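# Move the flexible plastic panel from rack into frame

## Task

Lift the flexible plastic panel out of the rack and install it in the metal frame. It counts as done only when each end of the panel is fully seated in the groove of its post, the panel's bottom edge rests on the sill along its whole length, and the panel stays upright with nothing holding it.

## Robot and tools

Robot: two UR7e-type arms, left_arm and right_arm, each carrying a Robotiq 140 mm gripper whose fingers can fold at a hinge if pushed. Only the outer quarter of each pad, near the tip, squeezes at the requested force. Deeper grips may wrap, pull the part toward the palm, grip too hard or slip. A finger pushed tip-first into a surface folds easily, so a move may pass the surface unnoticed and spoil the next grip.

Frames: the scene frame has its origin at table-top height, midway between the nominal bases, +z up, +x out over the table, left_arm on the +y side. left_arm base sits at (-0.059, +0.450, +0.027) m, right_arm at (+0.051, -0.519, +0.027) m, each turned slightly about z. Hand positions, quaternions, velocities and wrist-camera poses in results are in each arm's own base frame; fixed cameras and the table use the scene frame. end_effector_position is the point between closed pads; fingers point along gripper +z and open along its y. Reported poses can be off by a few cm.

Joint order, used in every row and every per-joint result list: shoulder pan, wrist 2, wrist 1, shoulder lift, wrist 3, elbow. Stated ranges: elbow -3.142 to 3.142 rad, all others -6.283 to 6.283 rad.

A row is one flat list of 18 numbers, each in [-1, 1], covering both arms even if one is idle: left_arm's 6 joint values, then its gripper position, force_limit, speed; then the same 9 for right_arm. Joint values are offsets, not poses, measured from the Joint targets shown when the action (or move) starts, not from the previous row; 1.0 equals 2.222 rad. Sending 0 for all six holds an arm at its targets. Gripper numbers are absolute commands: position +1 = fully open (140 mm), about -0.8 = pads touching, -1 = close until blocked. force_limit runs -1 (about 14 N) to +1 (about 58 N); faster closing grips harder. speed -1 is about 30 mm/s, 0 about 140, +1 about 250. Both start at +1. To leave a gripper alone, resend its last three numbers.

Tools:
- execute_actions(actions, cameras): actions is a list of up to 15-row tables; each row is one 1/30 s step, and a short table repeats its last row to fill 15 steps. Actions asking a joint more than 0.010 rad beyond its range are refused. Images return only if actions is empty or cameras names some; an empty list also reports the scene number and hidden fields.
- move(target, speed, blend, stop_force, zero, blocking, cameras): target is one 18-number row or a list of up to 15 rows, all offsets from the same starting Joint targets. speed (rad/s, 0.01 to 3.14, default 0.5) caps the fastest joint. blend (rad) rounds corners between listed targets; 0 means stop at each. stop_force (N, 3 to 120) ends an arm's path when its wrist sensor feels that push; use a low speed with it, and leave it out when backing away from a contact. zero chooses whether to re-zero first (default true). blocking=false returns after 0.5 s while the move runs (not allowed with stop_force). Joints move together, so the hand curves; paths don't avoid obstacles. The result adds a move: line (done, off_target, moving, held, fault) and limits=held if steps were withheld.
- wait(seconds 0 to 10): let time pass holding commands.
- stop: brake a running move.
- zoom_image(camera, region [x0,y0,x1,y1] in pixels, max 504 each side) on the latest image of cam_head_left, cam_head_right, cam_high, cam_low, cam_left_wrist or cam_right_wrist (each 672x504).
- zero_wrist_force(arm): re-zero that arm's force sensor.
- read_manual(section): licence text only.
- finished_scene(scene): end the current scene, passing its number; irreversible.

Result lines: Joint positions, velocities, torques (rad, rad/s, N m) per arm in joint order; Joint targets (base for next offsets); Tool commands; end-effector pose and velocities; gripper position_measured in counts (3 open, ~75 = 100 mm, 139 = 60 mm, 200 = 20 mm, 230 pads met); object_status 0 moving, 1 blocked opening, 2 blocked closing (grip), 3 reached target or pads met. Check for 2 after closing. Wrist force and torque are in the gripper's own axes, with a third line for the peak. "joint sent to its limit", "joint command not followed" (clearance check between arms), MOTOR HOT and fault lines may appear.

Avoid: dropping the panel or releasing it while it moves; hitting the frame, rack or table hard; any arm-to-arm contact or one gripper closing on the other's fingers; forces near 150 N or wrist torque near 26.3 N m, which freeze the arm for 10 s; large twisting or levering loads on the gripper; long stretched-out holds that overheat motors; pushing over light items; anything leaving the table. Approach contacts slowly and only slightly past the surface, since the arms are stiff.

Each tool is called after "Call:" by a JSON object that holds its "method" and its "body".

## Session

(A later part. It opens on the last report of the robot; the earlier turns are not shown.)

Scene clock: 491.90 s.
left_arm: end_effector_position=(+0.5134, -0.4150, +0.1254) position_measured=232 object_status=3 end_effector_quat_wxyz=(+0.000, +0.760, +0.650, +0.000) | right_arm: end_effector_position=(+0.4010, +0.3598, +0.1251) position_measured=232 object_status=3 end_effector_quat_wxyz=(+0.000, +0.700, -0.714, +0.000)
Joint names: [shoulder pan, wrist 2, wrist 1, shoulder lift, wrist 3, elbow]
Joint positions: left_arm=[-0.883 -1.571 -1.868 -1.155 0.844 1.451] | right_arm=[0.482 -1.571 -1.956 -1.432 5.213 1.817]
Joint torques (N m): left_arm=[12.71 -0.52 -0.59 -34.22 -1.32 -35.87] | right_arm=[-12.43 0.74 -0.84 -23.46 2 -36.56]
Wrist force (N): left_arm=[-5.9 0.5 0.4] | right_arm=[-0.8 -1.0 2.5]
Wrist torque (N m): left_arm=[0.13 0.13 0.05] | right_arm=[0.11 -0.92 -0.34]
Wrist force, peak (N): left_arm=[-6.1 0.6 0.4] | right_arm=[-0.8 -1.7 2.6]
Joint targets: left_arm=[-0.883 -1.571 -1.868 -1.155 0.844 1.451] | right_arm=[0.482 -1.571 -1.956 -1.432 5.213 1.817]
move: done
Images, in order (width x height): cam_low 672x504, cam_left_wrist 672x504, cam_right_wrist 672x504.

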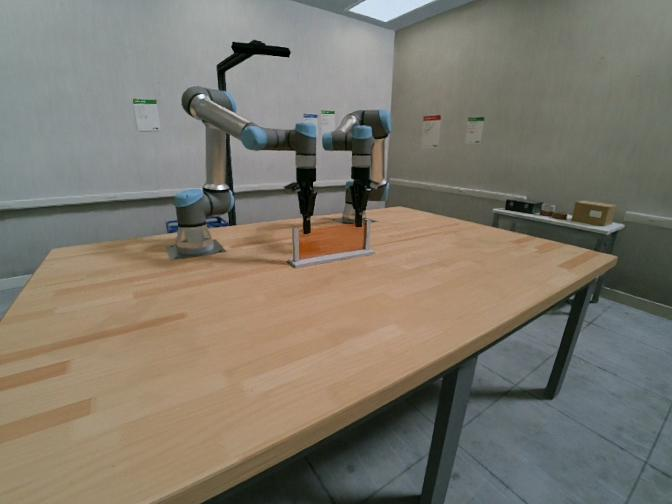

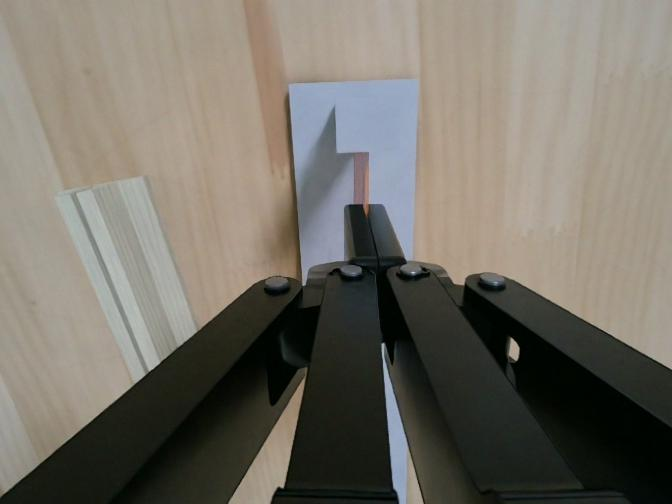

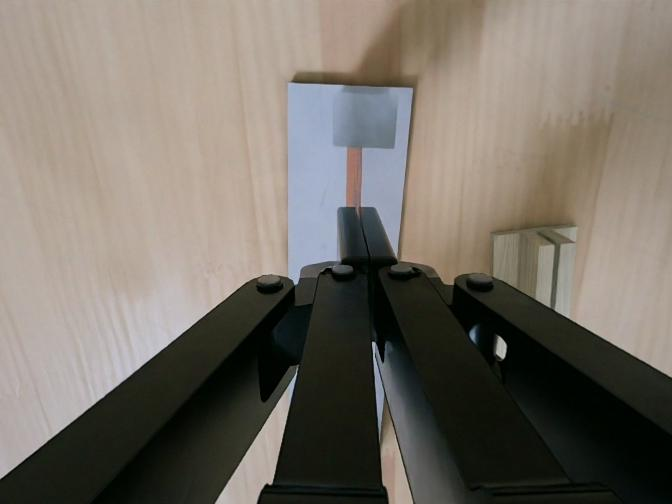

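Call:
{"method": "move", "body": {"target": [0, 0, -0.003278, 0.000964, 0, 0.002313, -1, 1, -1, 0, 0, -0.003632, 0.001271, 0, 0.002361, -1, 1, -1], "speed": 0.012, "stop_force": 3, "cameras": ["cam_low", "cam_left_wrist", "cam_right_wrist"]}}

Call:
{"method": "zoom_image", "body": {"camera": "cam_low", "region": [270, 200, 400, 280]}}

Scene clock: 506.10 s.
left_arm: end_effector_position=(+0.5134, -0.4150, +0.1229) position_measured=232 object_status=3 end_effector_quat_wxyz=(+0.000, +0.760, +0.650, +0.000) | right_arm: end_effector_position=(+0.4010, +0.3598, +0.1227) position_measured=232 object_status=3 end_effector_quat_wxyz=(+0.000, +0.700, -0.714, +0.000)
Joint names: [shoulder pan, wrist 2, wrist 1, shoulder lift, wrist 3, elbow]
Joint positions: left_arm=[-0.883 -1.571 -1.873 -1.153 0.844 1.456] | right_arm=[0.482 -1.571 -1.963 -1.43 5.213 1.821]
Joint torques (N m): left_arm=[11.49 -0.32 -0.57 -56.48 -1.31 -33.91] | right_arm=[-10.84 0.34 -0.75 -33.9 2.01 -35.07]
Wrist force (N): left_arm=[-5.1 0.5 -4.1] | right_arm=[-0.6 -1.0 -1.7]
Wrist torque (N m): left_arm=[0.13 0.09 0.05] | right_arm=[0.12 -0.94 -0.34]
Wrist force, peak (N): left_arm=[-5.9 0.7 -5.1] | right_arm=[-1.0 -1.3 -3.1]
Joint targets: left_arm=[-0.883 -1.571 -1.873 -1.153 0.844 1.456] | right_arm=[0.482 -1.571 -1.963 -1.430 5.213 1.821]
move: contact (left_arm, right_arm)
Images, in order (width x height): cam_low 672x504, cam_left_wrist 672x504, cam_right_wrist 672x504.

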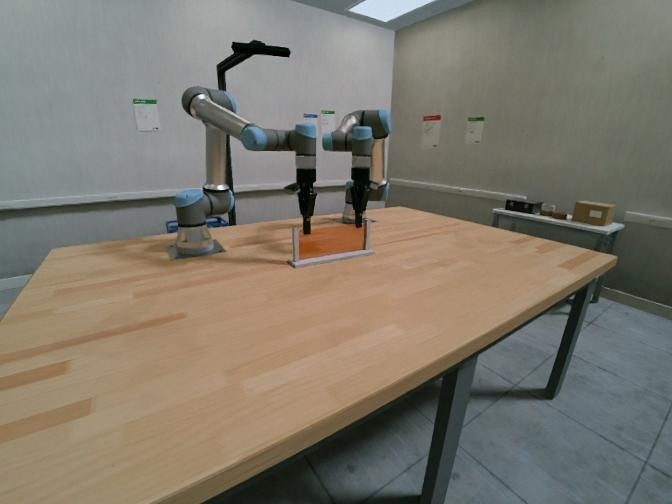

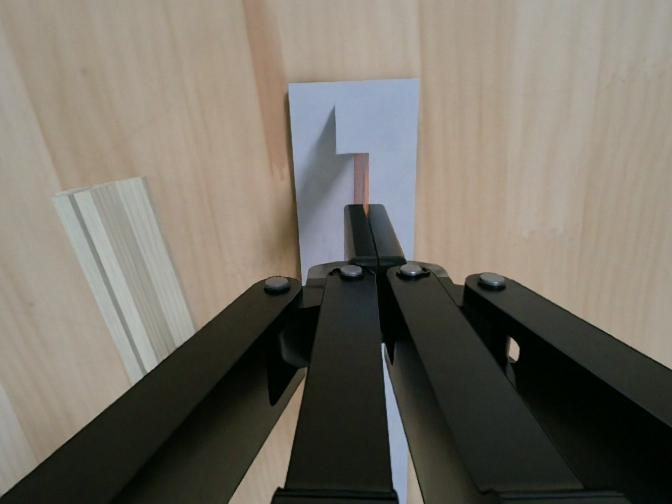

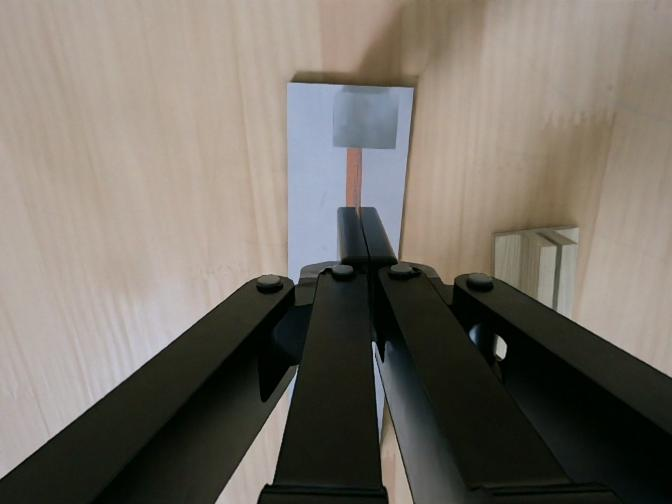

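Scaled by 3.877 from the camera's 672x504 image, which has a finer 960x720 frame.

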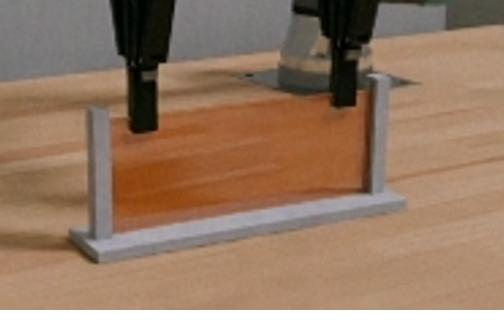

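Call:
{"method": "execute_actions", "body": {"actions": [[[0, 0, 0, 0, 0, 0, -0.6, 1, -1, 0, 0, 0, 0, 0, 0, -0.6, 1, -1]]], "cameras": ["cam_left_wrist", "cam_right_wrist"]}}

Call:
{"method": "zoom_image", "body": {"camera": "cam_left_wrist", "region": [310, 120, 430, 210]}}

Call:
{"method": "zoom_image", "body": {"camera": "cam_right_wrist", "region": [290, 110, 410, 210]}}

Scene clock: 509.77 s.
left_arm: end_effector_position=(+0.5134, -0.4150, +0.1229) position_measured=205 object_status=0 end_effector_quat_wxyz=(+0.000, +0.760, +0.650, +0.000) | right_arm: end_effector_position=(+0.4010, +0.3598, +0.1227) position_measured=205 object_status=0 end_effector_quat_wxyz=(+0.000, +0.700, -0.714, +0.000)
Joint names: [shoulder pan, wrist 2, wrist 1, shoulder lift, wrist 3, elbow]
Joint positions: left_arm=[-0.883 -1.571 -1.873 -1.153 0.844 1.456] | right_arm=[0.482 -1.571 -1.963 -1.43 5.213 1.821]
Joint torques (N m): left_arm=[4.79 -0.22 -2.07 -57.19 -1.29 -34.43] | right_arm=[-6.83 0.47 -2.15 -34.41 1.92 -35.53]
Wrist force (N): left_arm=[-0.5 0.5 -0.5] | right_arm=[3.4 -0.7 1.8]
Wrist torque (N m): left_arm=[0.11 0.06 0.05] | right_arm=[0.11 -0.77 -0.38]
Wrist force, peak (N): left_arm=[-5.5 0.6 -4.0] | right_arm=[3.6 -0.9 1.9]
Joint targets: left_arm=[-0.883 -1.571 -1.873 -1.153 0.844 1.456] | right_arm=[0.482 -1.571 -1.963 -1.430 5.213 1.821]
Step readings (joint positions of left_arm | right_arm):
0: [-0.883 -1.571 -1.873 -1.153 0.844 1.456] | [0.482 -1.571 -1.963 -1.430 5.213 1.821]
1: [-0.883 -1.571 -1.873 -1.153 0.844 1.456] | [0.482 -1.571 -1.963 -1.430 5.213 1.821]
2: [-0.883 -1.571 -1.873 -1.153 0.844 1.456] | [0.482 -1.571 -1.963 -1.430 5.213 1.821]
4: [-0.883 -1.571 -1.873 -1.153 0.844 1.456] | [0.482 -1.571 -1.963 -1.430 5.213 1.821]
8: [-0.883 -1.571 -1.873 -1.153 0.844 1.456] | [0.482 -1.571 -1.963 -1.430 5.213 1.821]
15: [-0.883 -1.571 -1.873 -1.153 0.844 1.456] | [0.482 -1.571 -1.963 -1.430 5.213 1.821]
Images, in order (width x height): cam_left_wrist 672x504, cam_right_wrist 672x504.

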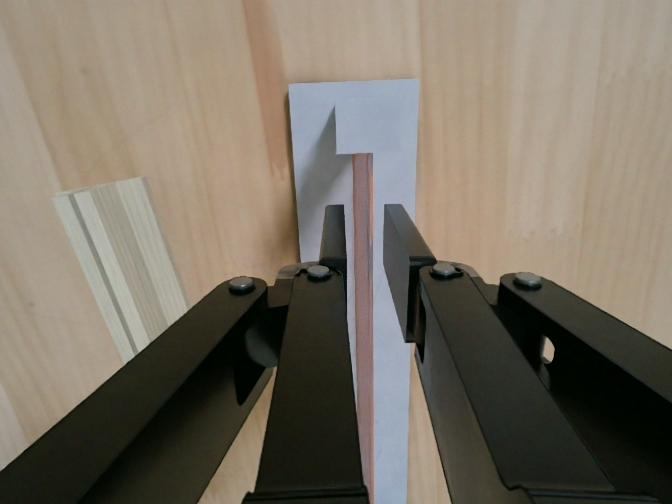

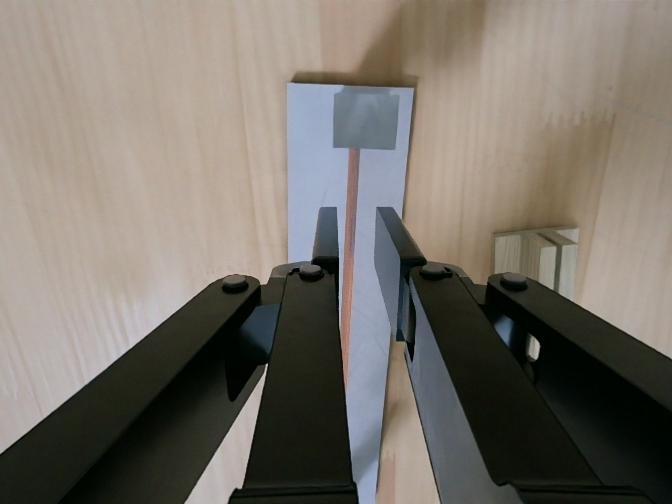

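Scaled by 4.200 from the camera's 672x504 image, which has a finer 960x720 frame.

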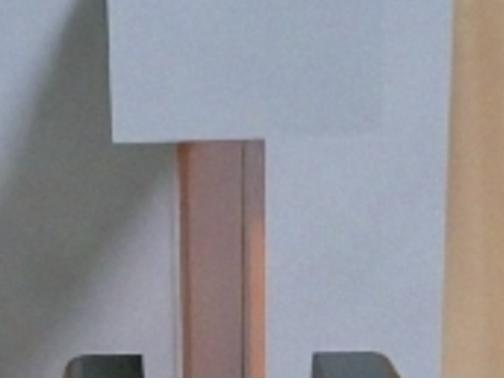

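Scaled by 4.200 from the camera's 672x504 image, which has a finer 960x720 frame.

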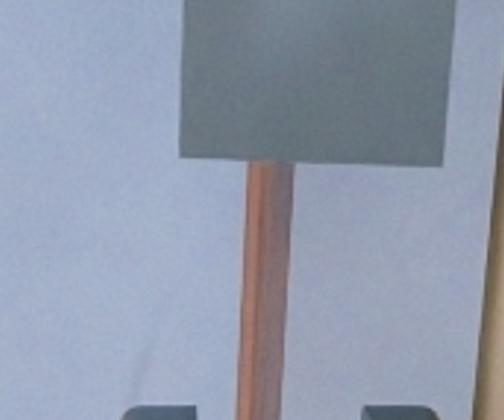

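Call:
{"method": "move", "body": {"target": [[0, 0, 0.031908, -0.008479, 0, -0.023429, -0.6, 1, -1, 0, 0, 0.035050, -0.011265, 0, -0.023785, -0.6, 1, -1], [0, 0, 0.097408, -0.018830, 0, -0.078578, -0.6, 1, -1, 0, 0, 0.104262, -0.026256, 0, -0.078006, -0.6, 1, -1]], "speed": [0.1, 0.25], "blend": [0.01, 0], "cameras": ["cam_low", "cam_high", "cam_left_wrist", "cam_right_wrist"]}}

Call:
{"method": "zoom_image", "body": {"camera": "cam_low", "region": [270, 200, 400, 280]}}

Call:
{"method": "zoom_image", "body": {"camera": "cam_left_wrist", "region": [270, 130, 450, 300]}}

Call:
{"method": "zoom_image", "body": {"camera": "cam_right_wrist", "region": [260, 130, 440, 300]}}

Scene clock: 528.63 s.
left_arm: end_effector_position=(+0.5133, -0.4150, +0.2128) position_measured=205 object_status=3 end_effector_quat_wxyz=(+0.000, +0.760, +0.650, +0.000) | right_arm: end_effector_position=(+0.4010, +0.3598, +0.2125) position_measured=205 object_status=3 end_effector_quat_wxyz=(+0.000, +0.700, -0.714, +0.000)
Joint names: [shoulder pan, wrist 2, wrist 1, shoulder lift, wrist 3, elbow]
Joint positions: left_arm=[-0.883 -1.571 -1.657 -1.195 0.844 1.281] | right_arm=[0.482 -1.571 -1.731 -1.488 5.213 1.648]
Joint torques (N m): left_arm=[-2.58 -0.21 -1.44 -58.15 -1.14 -37.43] | right_arm=[9.26 0.23 -1.49 -34.11 1.97 -39.73]
Wrist force (N): left_arm=[-0.5 0.7 -0.8] | right_arm=[3.0 -1.1 1.7]
Wrist torque (N m): left_arm=[0.18 0.03 0.01] | right_arm=[0.04 -0.68 -0.37]
Wrist force, peak (N): left_arm=[-0.4 0.5 -1.6] | right_arm=[3.7 -0.8 2.1]
Joint targets: left_arm=[-0.883 -1.571 -1.657 -1.195 0.844 1.281] | right_arm=[0.482 -1.571 -1.731 -1.488 5.213 1.648]
move: done
Images, in order (width x height): cam_high 672x504, cam_low 672x504, cam_left_wrist 672x504, cam_right_wrist 672x504.

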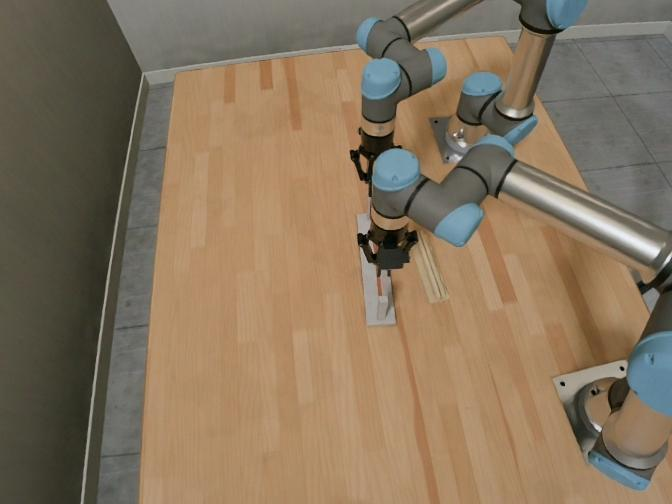

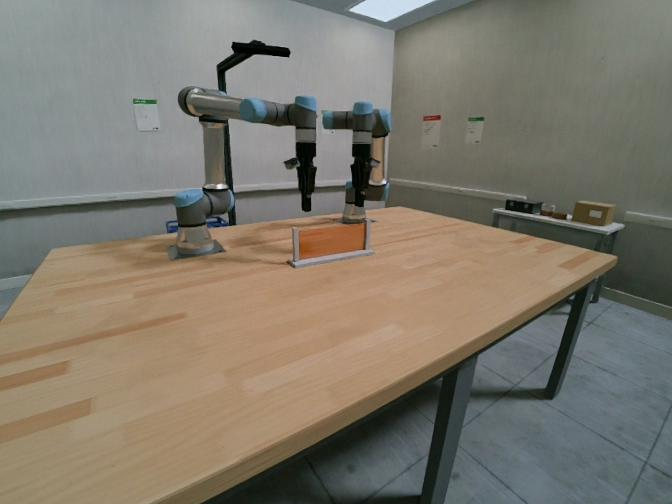

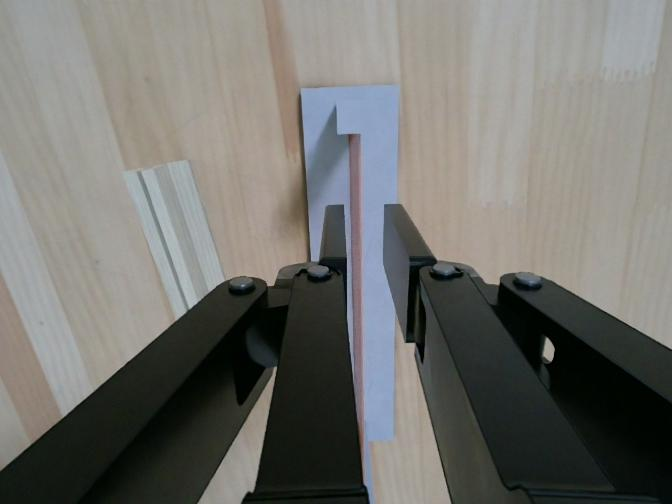

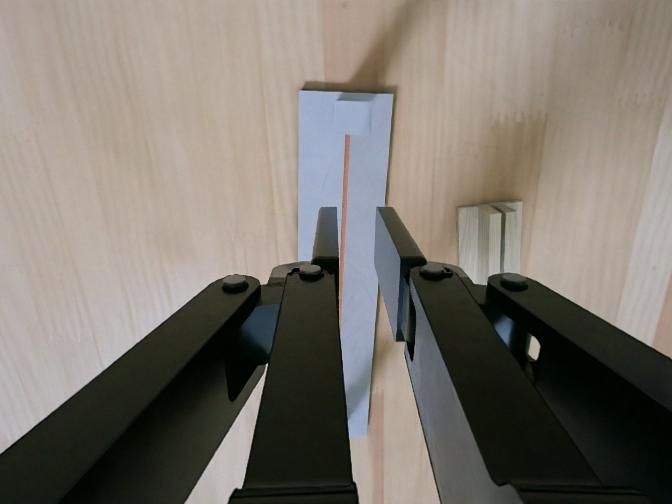

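Scaled by 3.877 from the camera's 672x504 image, which has a finer 960x720 frame.

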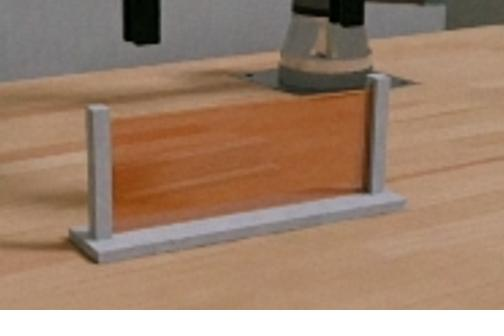

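Scaled by 2.800 from the camera's 672x504 image, which has a finer 960x720 frame.

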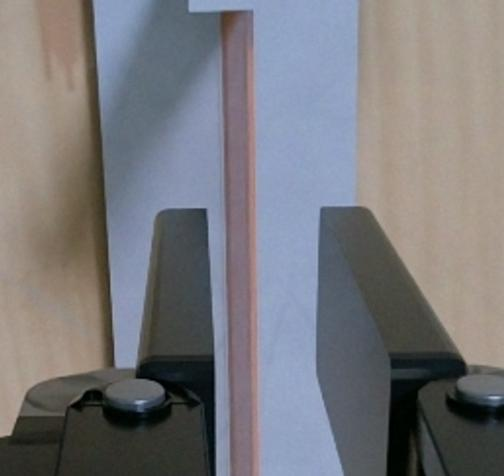

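Scaled by 2.800 from the camera's 672x504 image, which has a finer 960x720 frame.

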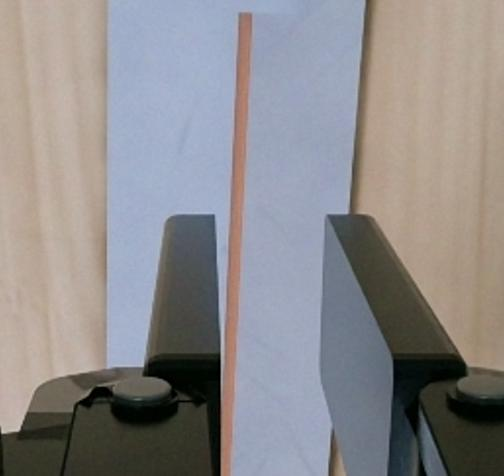

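Call:
{"method": "zoom_image", "body": {"camera": "cam_low", "region": [285, 235, 335, 272]}}

Call:
{"method": "zoom_image", "body": {"camera": "cam_low", "region": [330, 225, 380, 262]}}

Scaled by 10.080 from the camera's 672x504 image, which has a finer 960x720 frame.

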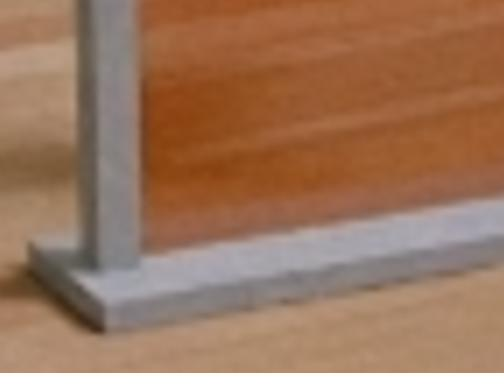

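Scaled by 10.080 from the camera's 672x504 image, which has a finer 960x720 frame.

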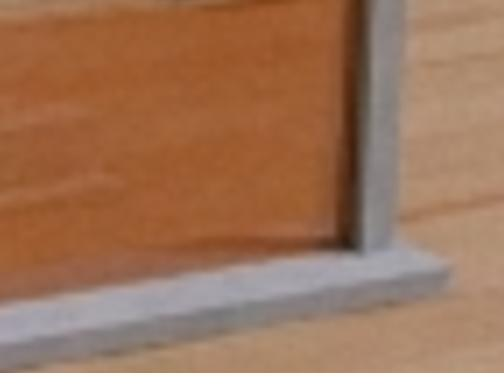

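Call:
{"method": "finished_scene", "body": {"scene": 2}}

The scene is finished: the task was done.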